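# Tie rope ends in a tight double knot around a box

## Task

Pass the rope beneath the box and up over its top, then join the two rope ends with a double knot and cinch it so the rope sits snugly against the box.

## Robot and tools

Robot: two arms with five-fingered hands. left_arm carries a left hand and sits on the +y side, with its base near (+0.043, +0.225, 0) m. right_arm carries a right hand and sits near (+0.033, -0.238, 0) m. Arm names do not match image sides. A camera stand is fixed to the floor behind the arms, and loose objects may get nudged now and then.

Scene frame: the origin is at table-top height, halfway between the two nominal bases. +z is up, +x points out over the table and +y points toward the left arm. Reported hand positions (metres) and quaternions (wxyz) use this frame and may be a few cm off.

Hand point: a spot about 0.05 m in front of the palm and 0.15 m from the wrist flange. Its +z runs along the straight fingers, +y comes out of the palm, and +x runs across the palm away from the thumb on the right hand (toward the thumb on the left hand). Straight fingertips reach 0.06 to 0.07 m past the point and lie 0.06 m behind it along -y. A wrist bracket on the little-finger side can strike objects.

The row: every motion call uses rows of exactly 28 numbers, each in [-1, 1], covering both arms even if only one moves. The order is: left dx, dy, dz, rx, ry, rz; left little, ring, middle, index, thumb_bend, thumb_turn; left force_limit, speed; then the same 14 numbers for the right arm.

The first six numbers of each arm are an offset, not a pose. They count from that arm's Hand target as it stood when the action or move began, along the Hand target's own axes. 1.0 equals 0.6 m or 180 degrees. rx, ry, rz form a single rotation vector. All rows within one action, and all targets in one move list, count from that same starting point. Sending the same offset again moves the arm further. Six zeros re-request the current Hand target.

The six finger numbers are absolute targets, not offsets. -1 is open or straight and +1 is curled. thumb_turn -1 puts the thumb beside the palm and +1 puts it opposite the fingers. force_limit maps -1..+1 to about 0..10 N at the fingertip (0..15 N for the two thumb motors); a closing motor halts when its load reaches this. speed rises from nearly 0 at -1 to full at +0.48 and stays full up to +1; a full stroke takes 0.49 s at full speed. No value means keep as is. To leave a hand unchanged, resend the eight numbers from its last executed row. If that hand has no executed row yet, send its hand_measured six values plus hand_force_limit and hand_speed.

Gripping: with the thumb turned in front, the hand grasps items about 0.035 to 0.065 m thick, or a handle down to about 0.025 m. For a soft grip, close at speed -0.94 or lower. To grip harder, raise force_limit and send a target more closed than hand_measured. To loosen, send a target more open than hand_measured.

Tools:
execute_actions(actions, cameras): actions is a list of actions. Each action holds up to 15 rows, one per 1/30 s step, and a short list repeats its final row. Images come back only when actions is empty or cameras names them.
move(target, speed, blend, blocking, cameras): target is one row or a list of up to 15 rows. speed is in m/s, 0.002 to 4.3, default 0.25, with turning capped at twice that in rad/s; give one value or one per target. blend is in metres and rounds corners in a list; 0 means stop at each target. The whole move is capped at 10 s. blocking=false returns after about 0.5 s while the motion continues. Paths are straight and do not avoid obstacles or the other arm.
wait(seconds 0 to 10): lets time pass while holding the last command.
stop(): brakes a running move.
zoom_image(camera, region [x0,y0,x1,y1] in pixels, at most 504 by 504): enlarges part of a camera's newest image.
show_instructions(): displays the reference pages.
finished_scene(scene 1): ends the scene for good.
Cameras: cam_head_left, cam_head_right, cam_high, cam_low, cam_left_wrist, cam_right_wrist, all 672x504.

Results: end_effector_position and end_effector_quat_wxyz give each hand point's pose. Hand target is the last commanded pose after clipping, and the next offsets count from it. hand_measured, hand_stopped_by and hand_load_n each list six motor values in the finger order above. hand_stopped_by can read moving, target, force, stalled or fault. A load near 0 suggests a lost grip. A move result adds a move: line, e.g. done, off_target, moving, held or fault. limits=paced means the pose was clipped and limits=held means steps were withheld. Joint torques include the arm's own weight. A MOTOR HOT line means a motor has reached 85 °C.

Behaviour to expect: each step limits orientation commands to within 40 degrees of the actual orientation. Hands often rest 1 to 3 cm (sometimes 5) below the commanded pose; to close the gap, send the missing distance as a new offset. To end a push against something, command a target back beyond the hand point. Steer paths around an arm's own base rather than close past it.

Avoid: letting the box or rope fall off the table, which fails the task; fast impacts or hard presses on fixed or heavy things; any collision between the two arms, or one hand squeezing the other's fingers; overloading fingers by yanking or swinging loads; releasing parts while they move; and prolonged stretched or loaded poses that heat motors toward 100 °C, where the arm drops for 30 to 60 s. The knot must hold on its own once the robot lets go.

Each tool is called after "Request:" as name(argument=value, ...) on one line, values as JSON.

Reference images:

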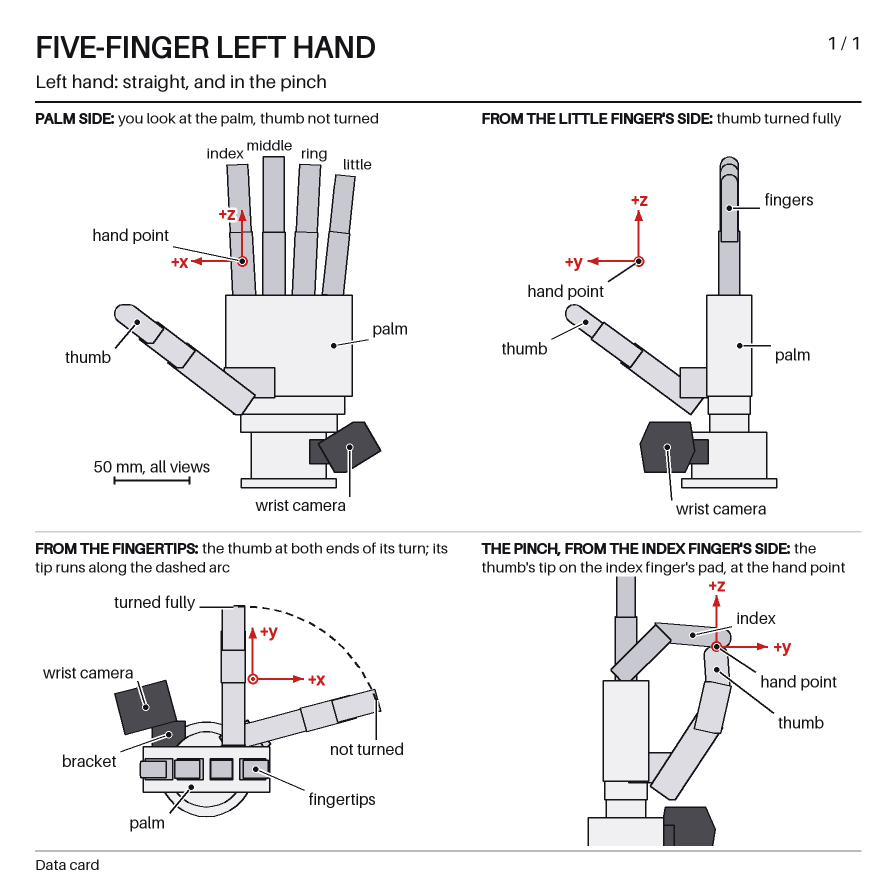

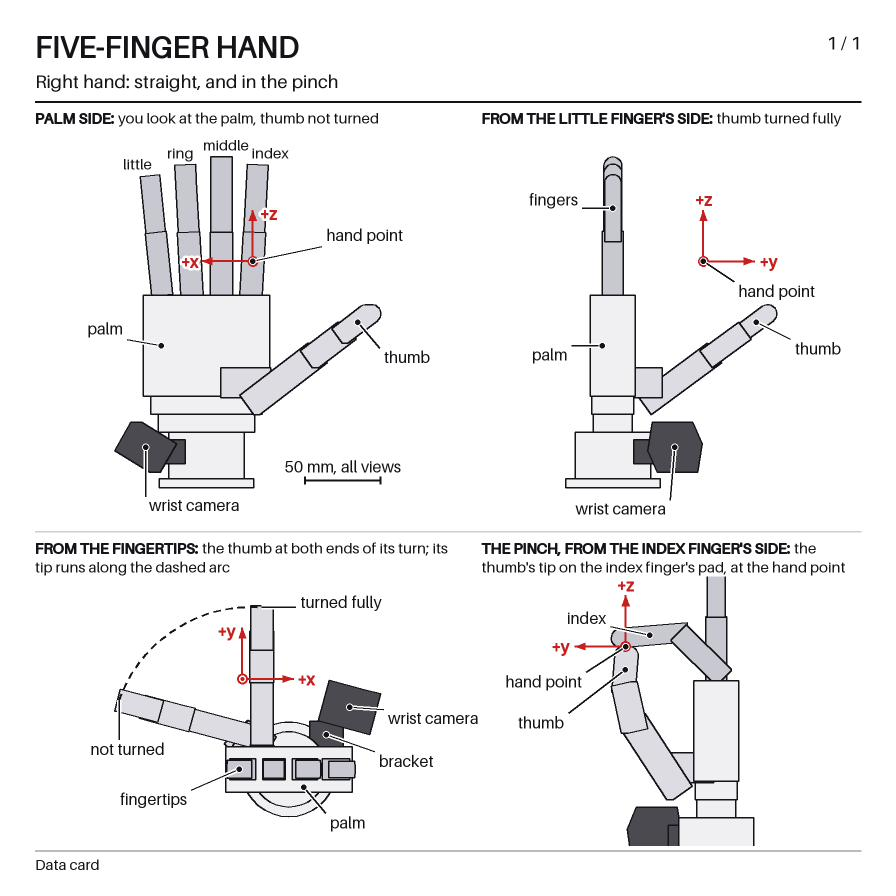

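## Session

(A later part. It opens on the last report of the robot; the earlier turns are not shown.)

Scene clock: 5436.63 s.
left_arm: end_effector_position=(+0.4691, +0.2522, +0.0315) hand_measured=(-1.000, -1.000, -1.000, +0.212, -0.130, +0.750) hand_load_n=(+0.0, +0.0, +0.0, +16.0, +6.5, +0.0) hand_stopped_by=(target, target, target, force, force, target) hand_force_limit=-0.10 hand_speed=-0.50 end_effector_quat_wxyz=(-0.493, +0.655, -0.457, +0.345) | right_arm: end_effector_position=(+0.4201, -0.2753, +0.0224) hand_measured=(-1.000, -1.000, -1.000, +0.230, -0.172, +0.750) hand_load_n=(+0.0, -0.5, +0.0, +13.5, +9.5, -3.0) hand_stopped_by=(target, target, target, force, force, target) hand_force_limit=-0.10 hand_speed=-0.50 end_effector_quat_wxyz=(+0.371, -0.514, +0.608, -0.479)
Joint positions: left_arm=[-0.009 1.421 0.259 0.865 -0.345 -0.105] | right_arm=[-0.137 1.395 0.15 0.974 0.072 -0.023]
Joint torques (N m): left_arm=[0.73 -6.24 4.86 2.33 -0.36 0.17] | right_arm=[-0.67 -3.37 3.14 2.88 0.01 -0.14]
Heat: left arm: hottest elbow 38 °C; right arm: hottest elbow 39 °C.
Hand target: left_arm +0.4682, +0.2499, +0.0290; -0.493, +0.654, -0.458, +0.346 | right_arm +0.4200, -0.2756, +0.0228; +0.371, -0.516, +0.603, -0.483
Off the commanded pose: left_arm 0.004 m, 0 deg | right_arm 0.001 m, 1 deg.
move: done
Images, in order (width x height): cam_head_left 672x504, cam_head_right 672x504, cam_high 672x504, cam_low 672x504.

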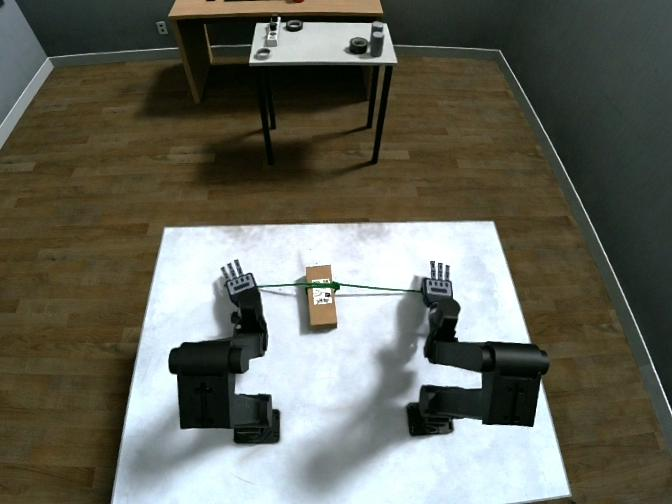

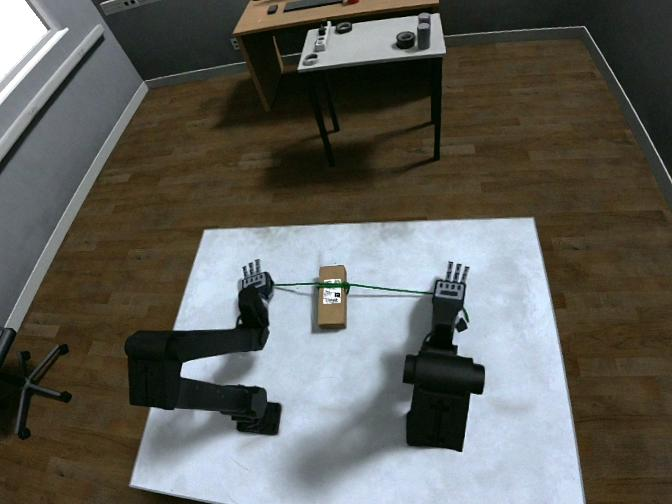

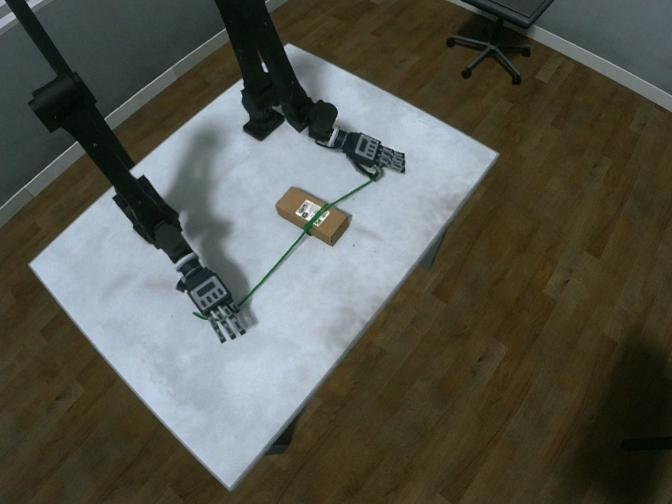

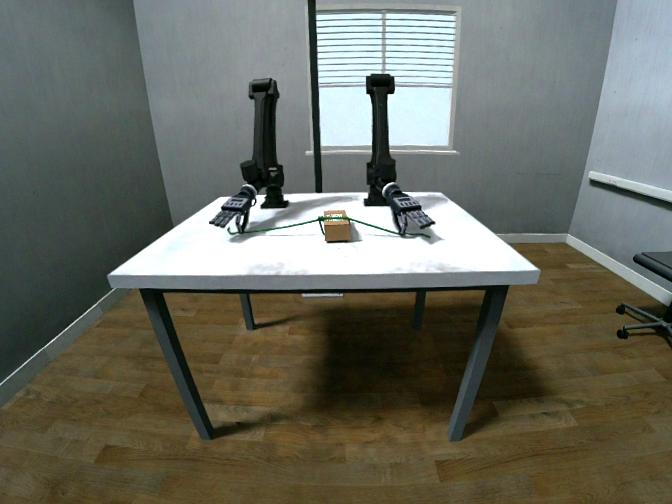

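Request:
execute_actions(actions=[])

Request:
zoom_image(camera="cam_low", region=[290, 190, 370, 260])

Request:
zoom_image(camera="cam_high", region=[270, 180, 360, 260])

Request:
zoom_image(camera="cam_head_left", region=[290, 240, 370, 340])

Scene clock: 5450.97 s.
left_arm: end_effector_position=(+0.4691, +0.2522, +0.0315) hand_measured=(-1.000, -1.000, -1.000, +0.212, -0.130, +0.750) hand_load_n=(+0.0, +0.0, +0.0, +16.0, +6.0, +0.0) hand_stopped_by=(target, target, target, force, force, target) hand_force_limit=-0.10 hand_speed=-0.50 end_effector_quat_wxyz=(-0.493, +0.655, -0.457, +0.345) | right_arm: end_effector_position=(+0.4201, -0.2753, +0.0225) hand_measured=(-1.000, -1.000, -1.000, +0.230, -0.172, +0.750) hand_load_n=(+0.0, +0.0, -0.5, +13.5, +9.0, -2.5) hand_stopped_by=(target, target, target, force, force, target) hand_force_limit=-0.10 hand_speed=-0.50 end_effector_quat_wxyz=(+0.371, -0.514, +0.608, -0.479)
Joint positions: left_arm=[-0.009 1.421 0.259 0.865 -0.345 -0.105] | right_arm=[-0.137 1.395 0.15 0.974 0.072 -0.023]
Joint velocities: within noise
Joint torques (N m): left_arm=[0.67 -6.07 4.88 2.35 -0.36 0.16] | right_arm=[-0.67 -3.37 3.22 2.81 0.01 -0.13]
Heat: left arm: hottest elbow 38 °C; right arm: hottest elbow 37 °C.
Hand target: left_arm +0.4682, +0.2499, +0.0290; -0.493, +0.654, -0.458, +0.346 | right_arm +0.4200, -0.2756, +0.0229; +0.371, -0.516, +0.603, -0.483
Off the commanded pose: left_arm 0.004 m, 0 deg | right_arm 0.001 m, 1 deg.

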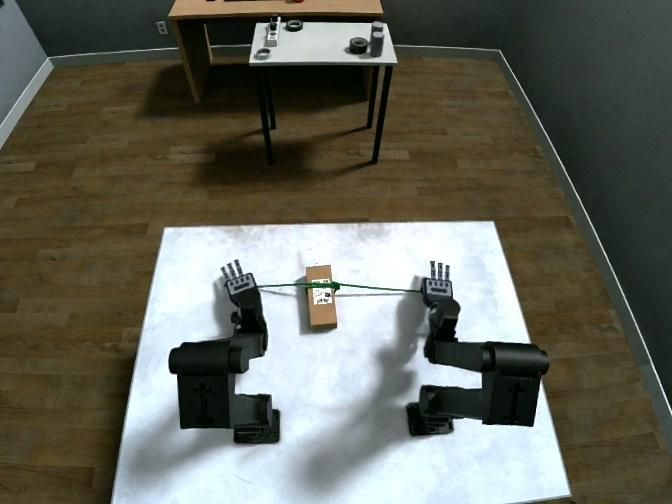

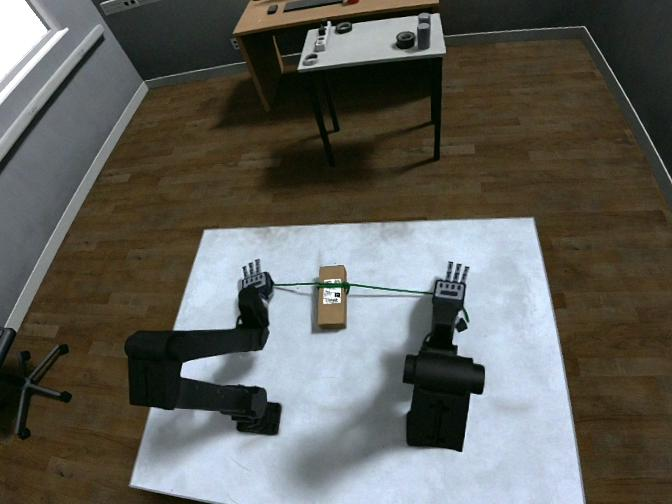

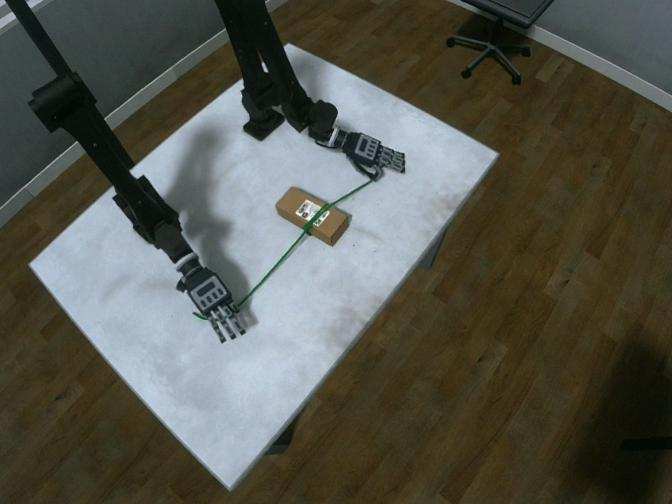

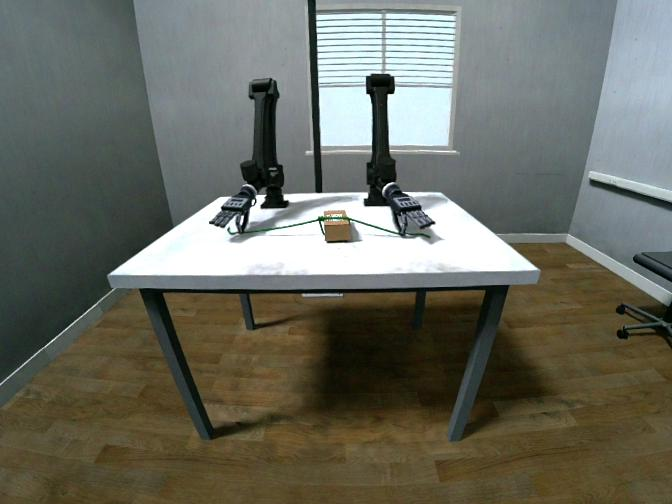

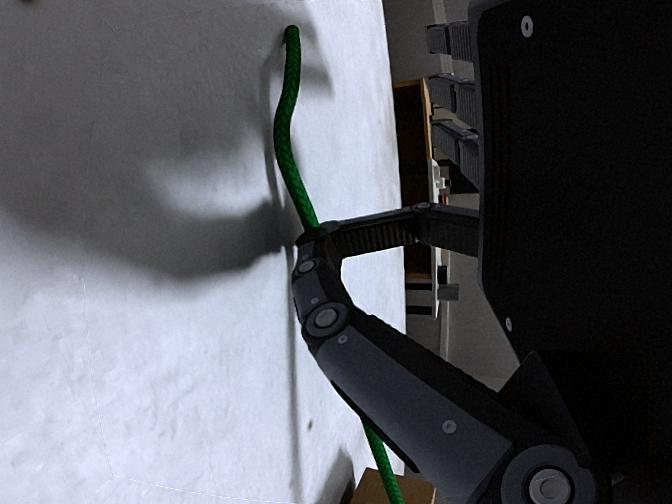

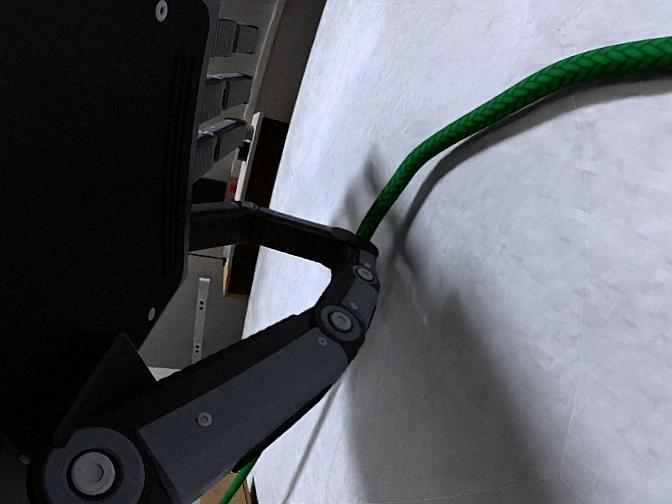

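Scaled by 6.300 from the camera's 672x504 image, which has a finer 960x720 frame.

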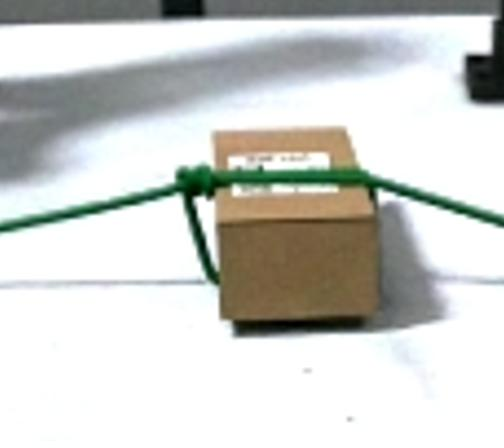

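Scaled by 5.600 from the camera's 672x504 image, which has a finer 960x720 frame.

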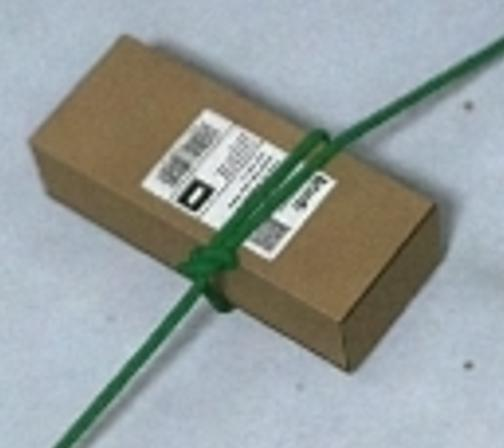

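Scaled by 5.040 from the camera's 672x504 image, which has a finer 960x720 frame.

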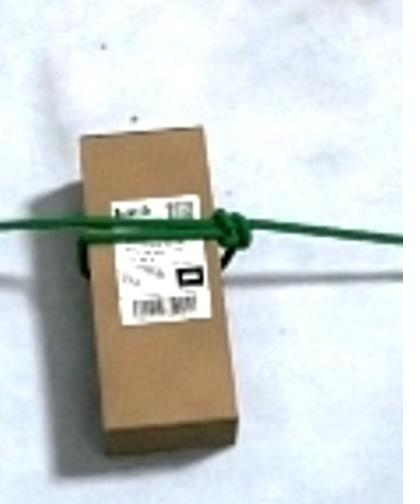

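Request:
execute_actions(actions=[[[0,0,0,0,0,0,-1,-1,-1,-0.15,-0.17,0.75,0,-0.5,0,0,0,0,0,0,-1,-1,-1,-0.15,-0.17,0.75,0,-0.5]],[[0,0,0,0,0,0,-1,-1,-1,-0.15,-0.17,0.75,0,-0.5,0,0,0,0,0,0,-1,-1,-1,-0.15,-0.17,0.75,0,-0.5]]], cameras=["cam_left_wrist","cam_right_wrist","cam_low","cam_high","cam_head_left"])

Request:
zoom_image(camera="cam_low", region=[200, 180, 450, 260])

Request:
zoom_image(camera="cam_high", region=[270, 180, 360, 260])

Scene clock: 5474.27 s.
left_arm: end_effector_position=(+0.4689, +0.2528, +0.0310) hand_measured=(-1.000, -1.000, -1.000, -0.150, -0.170, +0.750) hand_load_n=(+0.0, +0.0, +0.0, +0.0, +0.0, +0.0) hand_stopped_by=(target, target, target, target, target, target) hand_force_limit=0.00 hand_speed=-0.50 end_effector_quat_wxyz=(-0.494, +0.656, -0.456, +0.344) | right_arm: end_effector_position=(+0.4201, -0.2753, +0.0224) hand_measured=(-1.000, -1.000, -1.000, -0.150, -0.170, +0.750) hand_load_n=(+0.0, +0.0, +0.0, +0.0, +0.0, +0.0) hand_stopped_by=(target, target, target, target, force, target) hand_force_limit=0.00 hand_speed=-0.50 end_effector_quat_wxyz=(+0.371, -0.514, +0.608, -0.479)
Joint positions: left_arm=[-0.009 1.422 0.259 0.865 -0.348 -0.105] | right_arm=[-0.137 1.395 0.15 0.974 0.072 -0.023]
Joint torques (N m): left_arm=[0.67 -6.18 4.83 2.35 -0.23 0.16] | right_arm=[-0.73 -3.37 3.22 2.82 0.02 -0.14]
Heat: left arm: hottest elbow 37 °C; right arm: hottest elbow 36 °C.
Hand target: left_arm +0.4682, +0.2499, +0.0290; -0.493, +0.654, -0.458, +0.346 | right_arm +0.4200, -0.2756, +0.0228; +0.371, -0.516, +0.603, -0.483
Off the commanded pose: left_arm 0.004 m, 0 deg | right_arm 0.001 m, 1 deg.
Step readings (end_effector_position of left_arm | right_arm):
0: (+0.4691, +0.2522, +0.0315) | (+0.4201, -0.2753, +0.0225)
1: (+0.4691, +0.2522, +0.0315) | (+0.4201, -0.2753, +0.0225)
2: (+0.4691, +0.2522, +0.0315) | (+0.4201, -0.2753, +0.0225)
4: (+0.4690, +0.2525, +0.0313) | (+0.4201, -0.2753, +0.0224)
8: (+0.4689, +0.2528, +0.0310) | (+0.4201, -0.2753, +0.0224)
15: (+0.4689, +0.2528, +0.0310) | (+0.4201, -0.2753, +0.0224)
16: (+0.4689, +0.2528, +0.0310) | (+0.4201, -0.2753, +0.0224)
17: (+0.4689, +0.2528, +0.0310) | (+0.4201, -0.2753, +0.0224)
19: (+0.4689, +0.2528, +0.0310) | (+0.4201, -0.2753, +0.0224)
23: (+0.4689, +0.2528, +0.0310) | (+0.4201, -0.2753, +0.0224)
30: (+0.4689, +0.2528, +0.0310) | (+0.4201, -0.2753, +0.0224)
Images, in order (width x height): cam_head_left 672x504, cam_high 672x504, cam_low 672x504, cam_left_wrist 672x504, cam_right_wrist 672x504.

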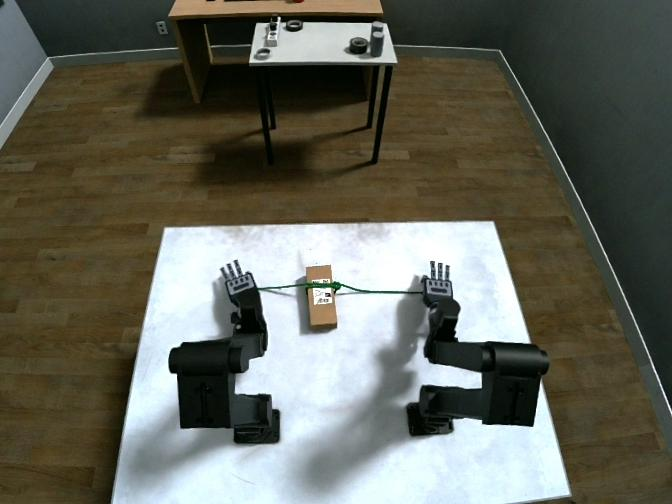

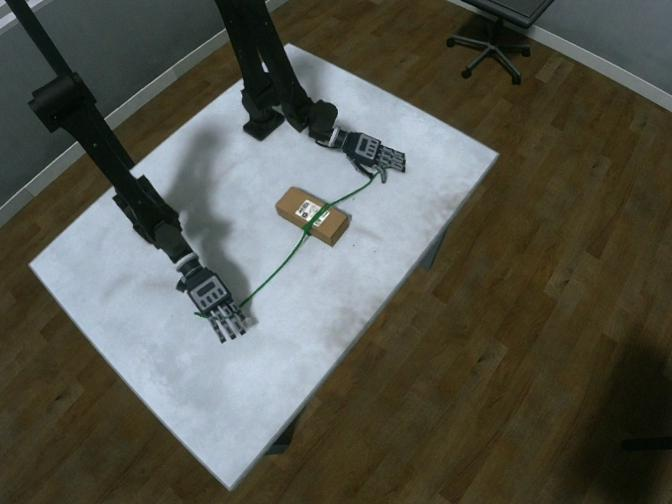

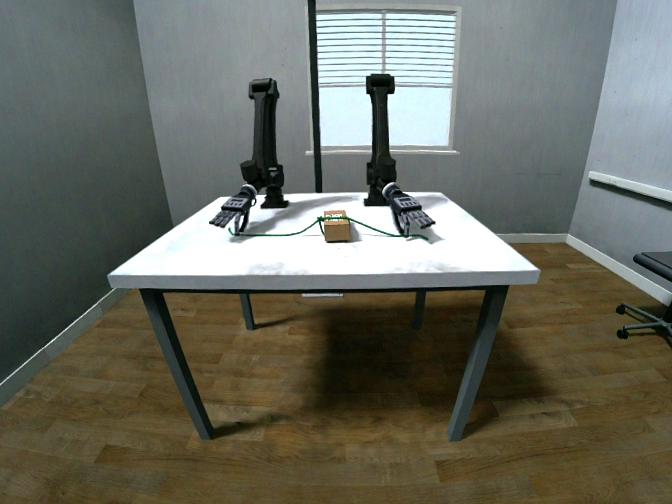

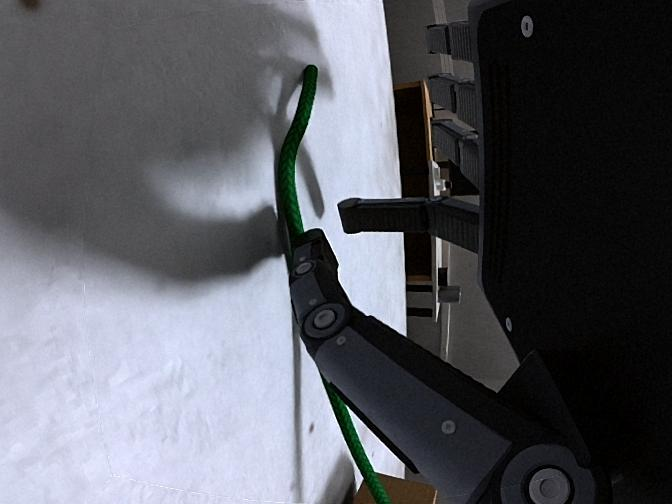

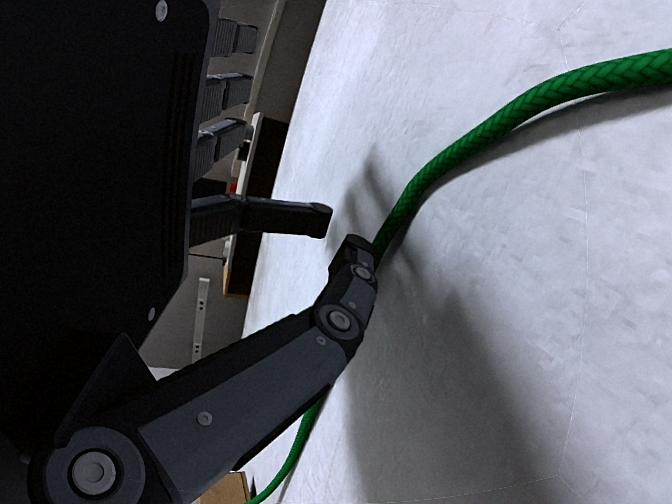

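Scaled by 2.016 from the camera's 672x504 image, which has a finer 960x720 frame.

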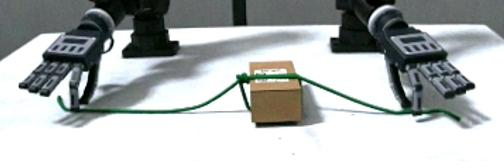

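Scaled by 5.600 from the camera's 672x504 image, which has a finer 960x720 frame.

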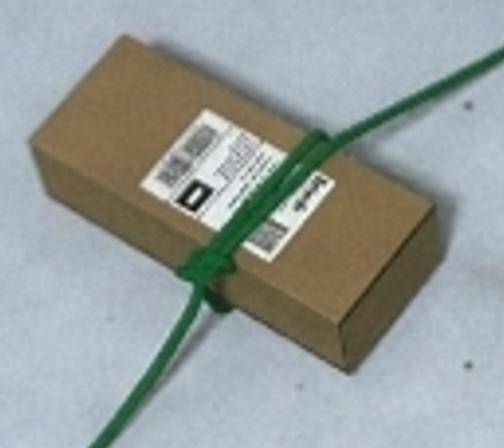

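Request:
move(target=[0,-0.16,-0.046,0,0,0,-1,-1,-1,-0.15,-0.17,0.75,0,-0.5,0,-0.16,-0.046,0,0,0,-1,-1,-1,-0.15,-0.17,0.75,0,-0.5], speed=0.1, cameras=["cam_left_wrist","cam_right_wrist","cam_low","cam_high","cam_head_left"])

Request:
zoom_image(camera="cam_low", region=[200, 180, 450, 260])

Request:
zoom_image(camera="cam_low", region=[290, 190, 370, 260])

Request:
zoom_image(camera="cam_high", region=[270, 180, 360, 260])

Scene clock: 5482.83 s.
left_arm: end_effector_position=(+0.4501, +0.2530, +0.1026) hand_measured=(-1.000, -1.000, -1.000, -0.150, -0.170, +0.750) hand_load_n=(+0.0, -0.5, +0.0, +0.0, +0.5, +0.0) hand_stopped_by=(target, target, target, target, target, target) hand_force_limit=0.00 hand_speed=-0.50 end_effector_quat_wxyz=(-0.484, +0.663, -0.467, +0.329) | right_arm: end_effector_position=(+0.4029, -0.2733, +0.0981) hand_measured=(-1.000, -1.000, -1.000, -0.150, -0.170, +0.750) hand_load_n=(+0.0, +0.0, +0.0, +0.0, +0.0, +0.0) hand_stopped_by=(target, target, target, target, force, target) hand_force_limit=0.00 hand_speed=-0.50 end_effector_quat_wxyz=(+0.359, -0.519, +0.616, -0.472)
Joint positions: left_arm=[-0.009 0.999 0.322 0.334 -0.348 -0.105] | right_arm=[-0.128 0.842 0.224 0.315 0.09 -0.023]
Joint torques (N m): left_arm=[0.56 -5.13 13.09 1.4 -0.26 0.16] | right_arm=[0.67 -1.55 9.91 1.47 0.2 -0.08]
Heat: left arm: hottest elbow 37 °C; right arm: hottest elbow 36 °C.
Hand target: left_arm +0.4679, +0.2498, +0.1287; -0.493, +0.654, -0.458, +0.346 | right_arm +0.4192, -0.2703, +0.1225; +0.371, -0.516, +0.603, -0.483
Off the commanded pose: left_arm 0.032 m, 3 deg | right_arm 0.030 m, 2 deg.
move: off_target (left_arm, right_arm)
Images, in order (width x height): cam_head_left 672x504, cam_high 672x504, cam_low 672x504, cam_left_wrist 672x504, cam_right_wrist 672x504.

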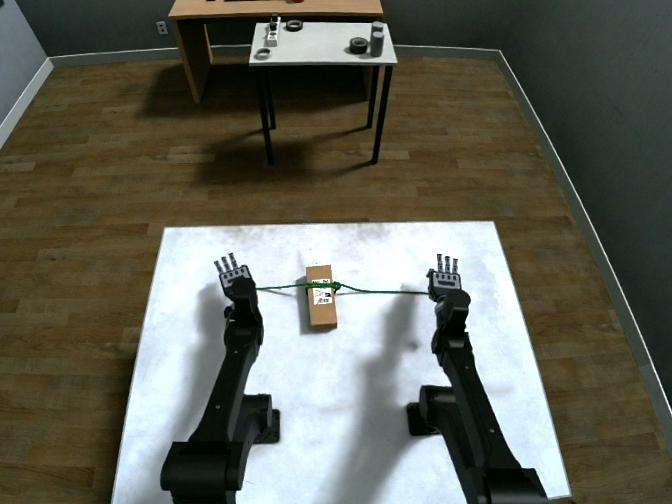

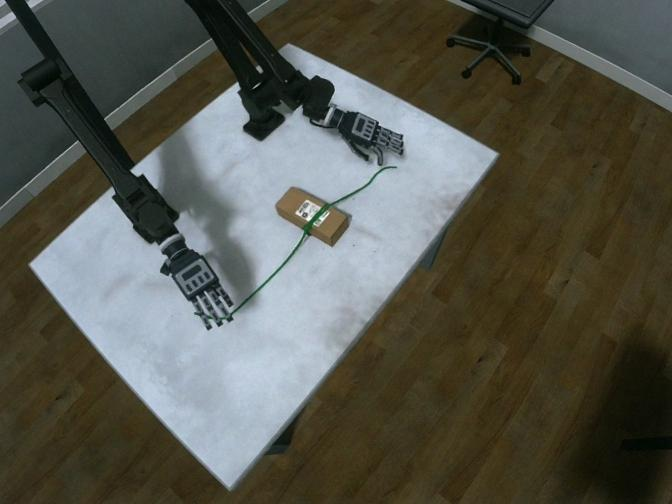

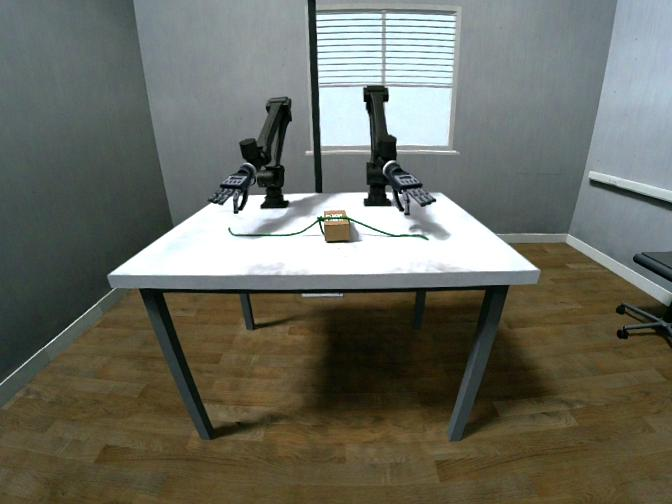

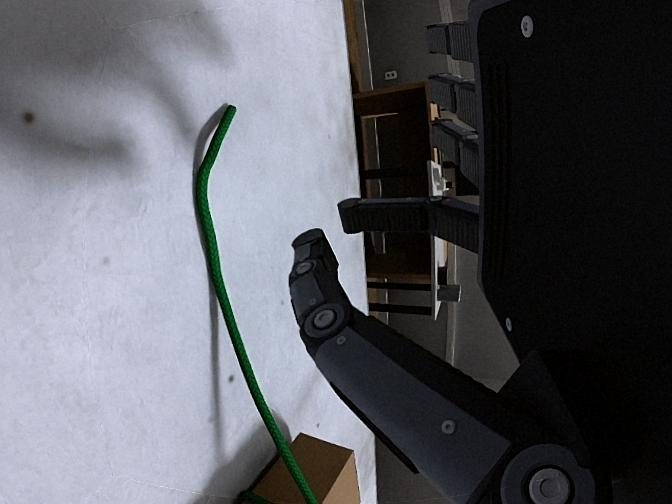

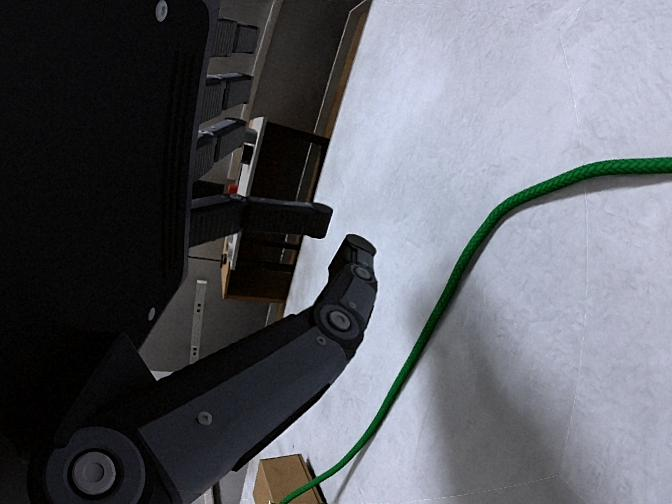

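Scaled by 2.016 from the camera's 672x504 image, which has a finer 960x720 frame.

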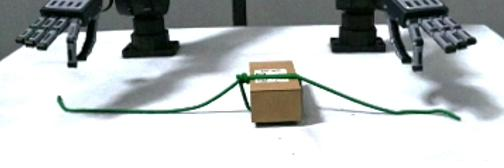

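Scaled by 6.300 from the camera's 672x504 image, which has a finer 960x720 frame.

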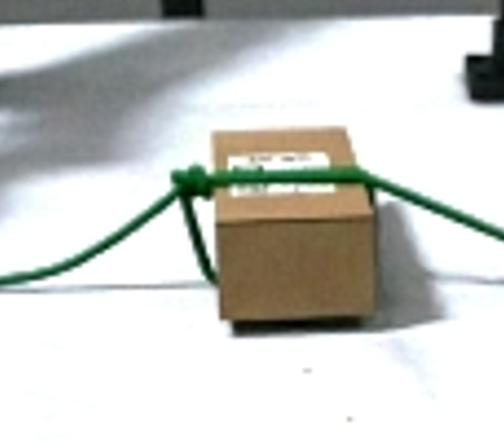

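Scaled by 5.600 from the camera's 672x504 image, which has a finer 960x720 frame.

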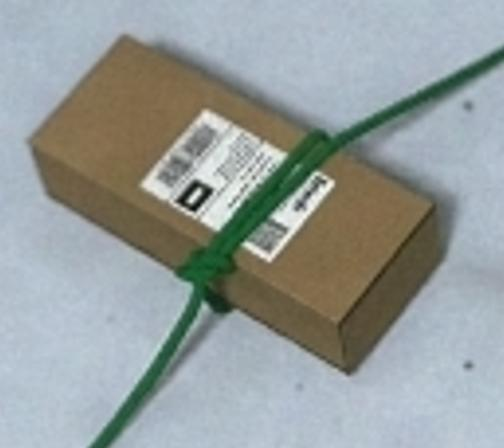

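Request:
zoom_image(camera="cam_left_wrist", region=[200, 400, 400, 504])

Request:
zoom_image(camera="cam_right_wrist", region=[220, 424, 380, 504])

Request:
zoom_image(camera="cam_head_left", region=[290, 250, 360, 340])

Scaled by 2.520 from the camera's 672x504 image, which has a finer 960x720 frame.

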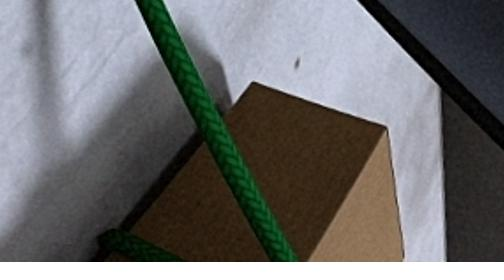

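Scaled by 3.150 from the camera's 672x504 image, which has a finer 960x720 frame.

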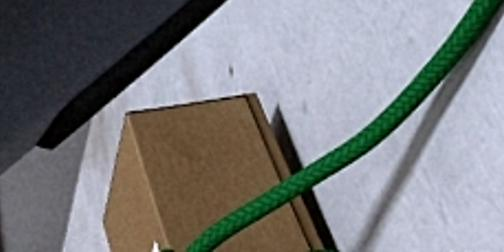

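Scaled by 5.600 from the camera's 672x504 image, which has a finer 960x720 frame.

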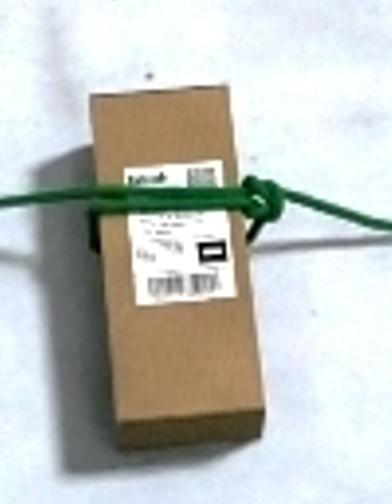

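Request:
move(target=[0,0,0,0,0,0,-1,-1,-1,-0.15,-0.17,0.75,0,-0.5,0,-0.03,-0.01,0,-0.160,-0.046,-1,-1,-1,-0.15,-0.17,0.75,0,-0.5], speed=0.2, cameras=["cam_right_wrist"])

Scene clock: 5497.40 s.
left_arm: end_effector_position=(+0.4501, +0.2530, +0.1026) hand_measured=(-1.000, -1.000, -1.000, -0.150, -0.170, +0.750) hand_load_n=(-0.5, +0.0, +0.0, +0.0, +0.0, +0.0) hand_stopped_by=(target, target, target, target, target, target) hand_force_limit=0.00 hand_speed=-0.50 end_effector_quat_wxyz=(-0.484, +0.663, -0.467, +0.329) | right_arm: end_effector_position=(+0.4041, -0.2568, +0.1230) hand_measured=(-1.000, -1.000, -1.000, -0.150, -0.170, +0.750) hand_load_n=(+0.0, -0.5, +0.0, -0.5, +0.0, +0.0) hand_stopped_by=(target, target, target, target, force, target) hand_force_limit=0.00 hand_speed=-0.50 end_effector_quat_wxyz=(-0.476, +0.661, -0.464, +0.346)
Joint positions: left_arm=[-0.009 0.999 0.322 0.334 -0.348 -0.105] | right_arm=[-0.425 0.95 0.375 0.16 -0.71 -0.297]
Joint torques (N m): left_arm=[0.62 -5.13 13.09 1.4 -0.26 0.16] | right_arm=[-2.02 -1.9 9.98 1.25 -0.29 -0.17]
Heat: left arm: hottest elbow 38 °C; right arm: hottest elbow 37 °C.
Hand target: left_arm +0.4679, +0.2498, +0.1288; -0.493, +0.654, -0.458, +0.346 | right_arm +0.4182, -0.2691, +0.1414; -0.474, +0.661, -0.453, +0.365
Off the commanded pose: left_arm 0.032 m, 3 deg | right_arm 0.026 m, 2 deg.
move: off_target (left_arm, right_arm)
Images, in order (width x height): cam_right_wrist 672x504.

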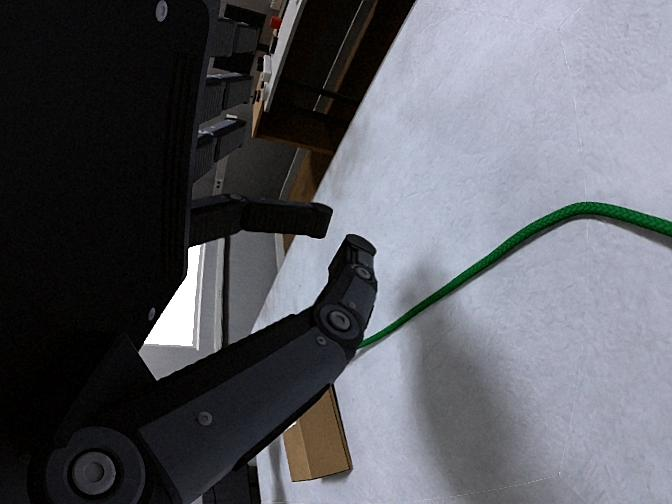

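Request:
move(target=[0,0,0,0,0,0,-1,-1,-1,-0.15,-0.17,0.75,0,-0.5,0,0,0,0,0,0,-1,-1,-1,-1,-1,-1,0,0], speed=0.2, cameras=["cam_right_wrist"])

Request:
zoom_image(camera="cam_right_wrist", region=[250, 330, 450, 504])

Scene clock: 5502.00 s.
left_arm: end_effector_position=(+0.4501, +0.2530, +0.1026) hand_measured=(-1.000, -1.000, -1.000, -0.150, -0.170, +0.750) hand_load_n=(+0.0, +0.0, +0.0, +0.0, +0.0, +0.0) hand_stopped_by=(target, target, target, target, target, target) hand_force_limit=0.00 hand_speed=-0.50 end_effector_quat_wxyz=(-0.484, +0.663, -0.467, +0.329) | right_arm: end_effector_position=(+0.4041, -0.2568, +0.1229) hand_measured=(-1.000, -1.000, -1.000, -1.000, -1.000, -1.000) hand_load_n=(-0.5, +0.0, +0.0, +0.0, +0.0, +0.0) hand_stopped_by=(target, target, target, target, target, target) hand_force_limit=0.00 hand_speed=0.00 end_effector_quat_wxyz=(-0.476, +0.662, -0.464, +0.347)
Joint positions: left_arm=[-0.009 0.999 0.322 0.334 -0.348 -0.105] | right_arm=[-0.425 0.95 0.375 0.16 -0.71 -0.299]
Joint torques (N m): left_arm=[0.67 -5.19 13.07 1.39 -0.26 0.16] | right_arm=[-2.02 -1.9 9.99 1.24 -0.29 -0.18]
Heat: left arm: hottest elbow 39 °C; right arm: hottest elbow 37 °C.
Hand target: left_arm +0.4679, +0.2498, +0.1288; -0.493, +0.654, -0.458, +0.346 | right_arm +0.4182, -0.2691, +0.1414; -0.474, +0.661, -0.453, +0.365
Off the commanded pose: left_arm 0.032 m, 3 deg | right_arm 0.026 m, 2 deg.
move: off_target (left_arm, right_arm)
Images, in order (width x height): cam_right_wrist 672x504.

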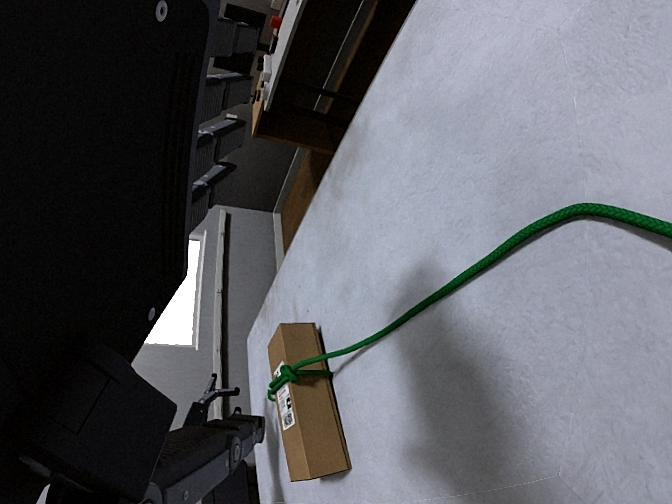

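Scaled by 2.520 from the camera's 672x504 image, which has a finer 960x720 frame.

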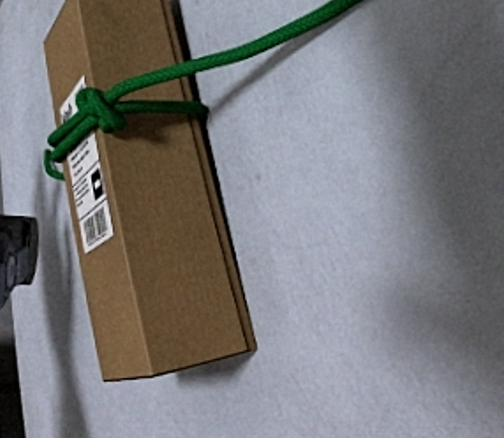

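Request:
zoom_image(camera="cam_right_wrist", region=[260, 345, 345, 409])

Scaled by 5.929 from the camera's 672x504 image, which has a finer 960x720 frame.

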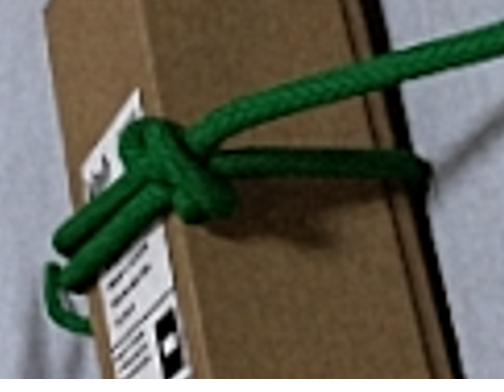

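Request:
move(target=[0,-0.025,-0.215,0,0,0,-1,-1,-1,-1,-1,-1,0,0,0,-0.025,-0.215,0,0,0,-1,-1,-1,-1,-1,-1,0,0], speed=0.2, cameras=["cam_head_left","cam_high","cam_low","cam_left_wrist"])

Request:
zoom_image(camera="cam_low", region=[200, 180, 450, 260])

Request:
zoom_image(camera="cam_high", region=[190, 140, 410, 330])

Scene clock: 5540.87 s.
left_arm: end_effector_position=(+0.3526, +0.2141, +0.1624) hand_measured=(-1.000, -1.000, -1.000, -1.000, -1.000, -1.000) hand_load_n=(+0.0, +0.0, +0.0, +0.0, +0.0, -0.5) hand_stopped_by=(target, target, target, target, target, target) hand_force_limit=0.00 hand_speed=0.00 end_effector_quat_wxyz=(-0.493, +0.657, -0.465, +0.331) | right_arm: end_effector_position=(+0.2985, -0.2922, +0.1710) hand_measured=(-1.000, -1.000, -1.000, -1.000, -1.000, -1.000) hand_load_n=(+0.0, +0.0, +0.0, +0.0, +0.0, +0.0) hand_stopped_by=(target, target, target, target, target, target) hand_force_limit=0.00 hand_speed=0.00 end_effector_quat_wxyz=(-0.482, +0.658, -0.466, +0.344)
Joint positions: left_arm=[-0.294 0.399 0.306 -0.279 -0.624 -0.199] | right_arm=[-0.866 0.606 0.429 -0.535 -1.096 -0.658]
Joint torques (N m): left_arm=[0.21 -0.21 13.11 1.32 -0.35 0.06] | right_arm=[-2.14 0.91 10.95 0.8 -0.57 -0.19]
Heat: left arm: hottest elbow 40 °C; right arm: hottest elbow 39 °C.
Hand target: left_arm +0.3552, +0.2089, +0.1786; -0.493, +0.654, -0.458, +0.346 | right_arm +0.3045, -0.3051, +0.1927; -0.474, +0.661, -0.453, +0.365
Off the commanded pose: left_arm 0.017 m, 2 deg | right_arm 0.026 m, 3 deg.
move: off_target (left_arm, right_arm)
Images, in order (width x height): cam_head_left 672x504, cam_high 672x504, cam_low 672x504, cam_left_wrist 672x504.

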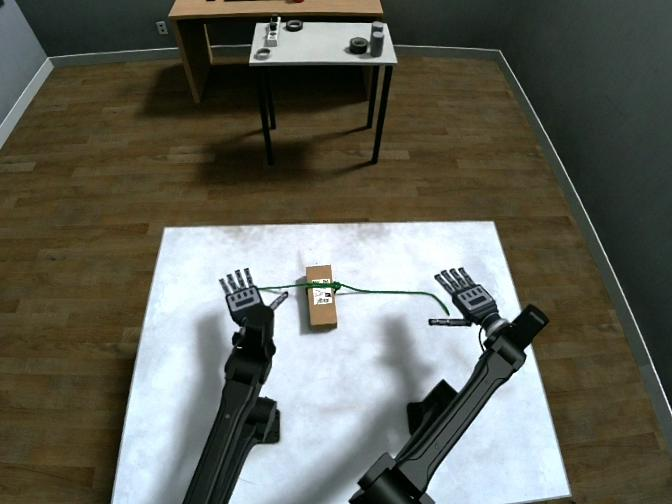

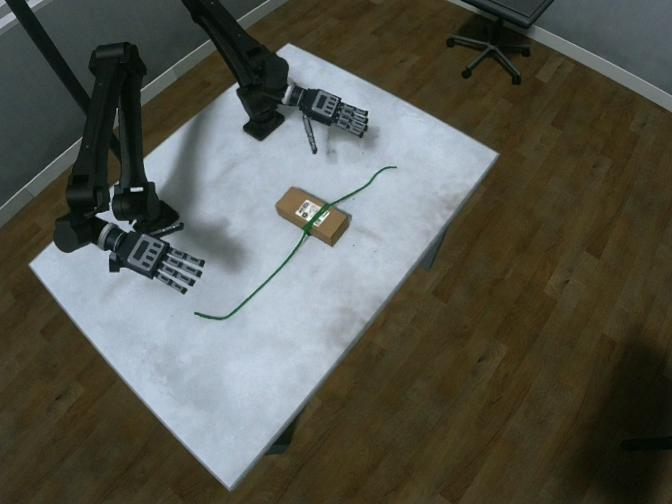

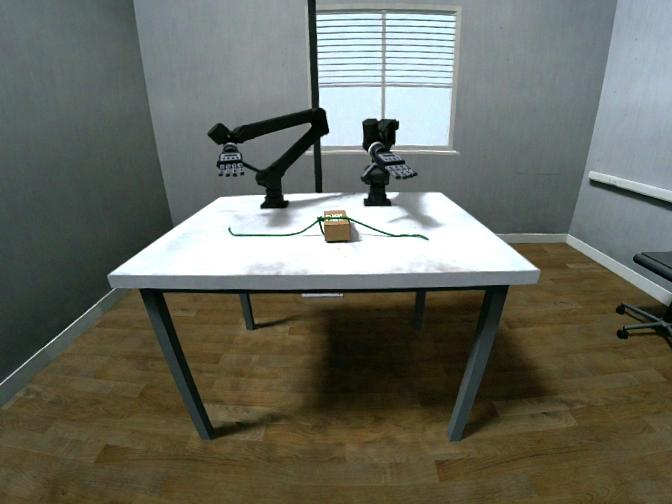

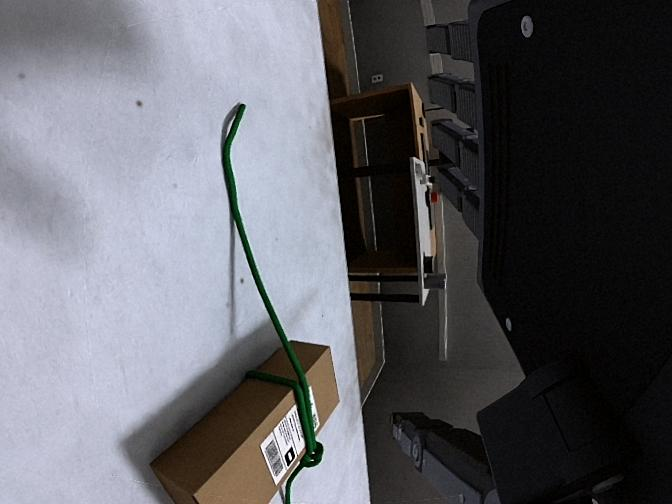

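Scaled by 2.016 from the camera's 672x504 image, which has a finer 960x720 frame.

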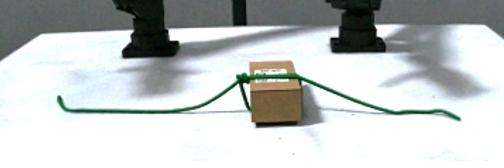

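Scaled by 2.291 from the camera's 672x504 image, which has a finer 960x720 frame.

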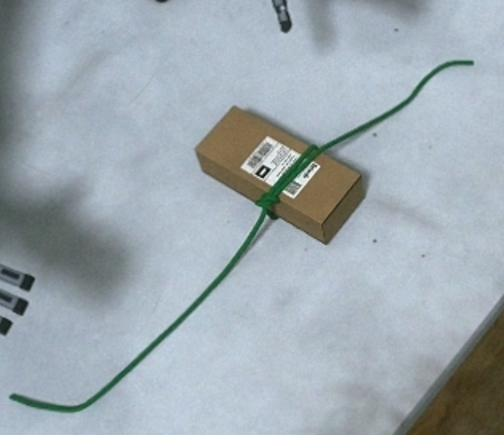

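Request:
zoom_image(camera="cam_left_wrist", region=[220, 330, 360, 504])

Scaled by 2.897 from the camera's 672x504 image, which has a finer 960x720 frame.

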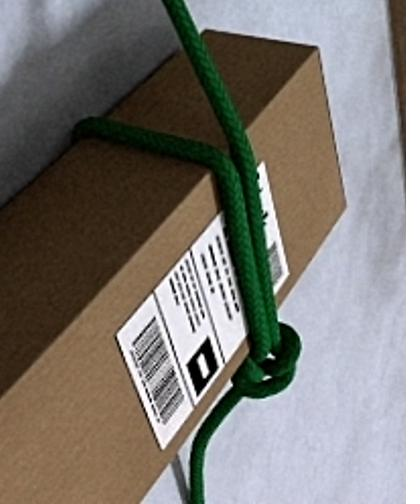

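Request:
zoom_image(camera="cam_left_wrist", region=[280, 420, 350, 504])

Scaled by 6.000 from the camera's 672x504 image, which has a finer 960x720 frame.

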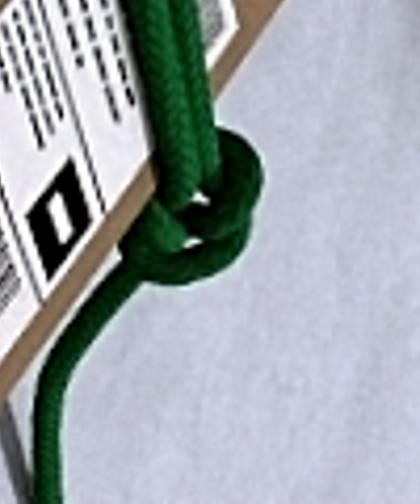

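Request:
finished_scene()

The scene is finished: the task was done.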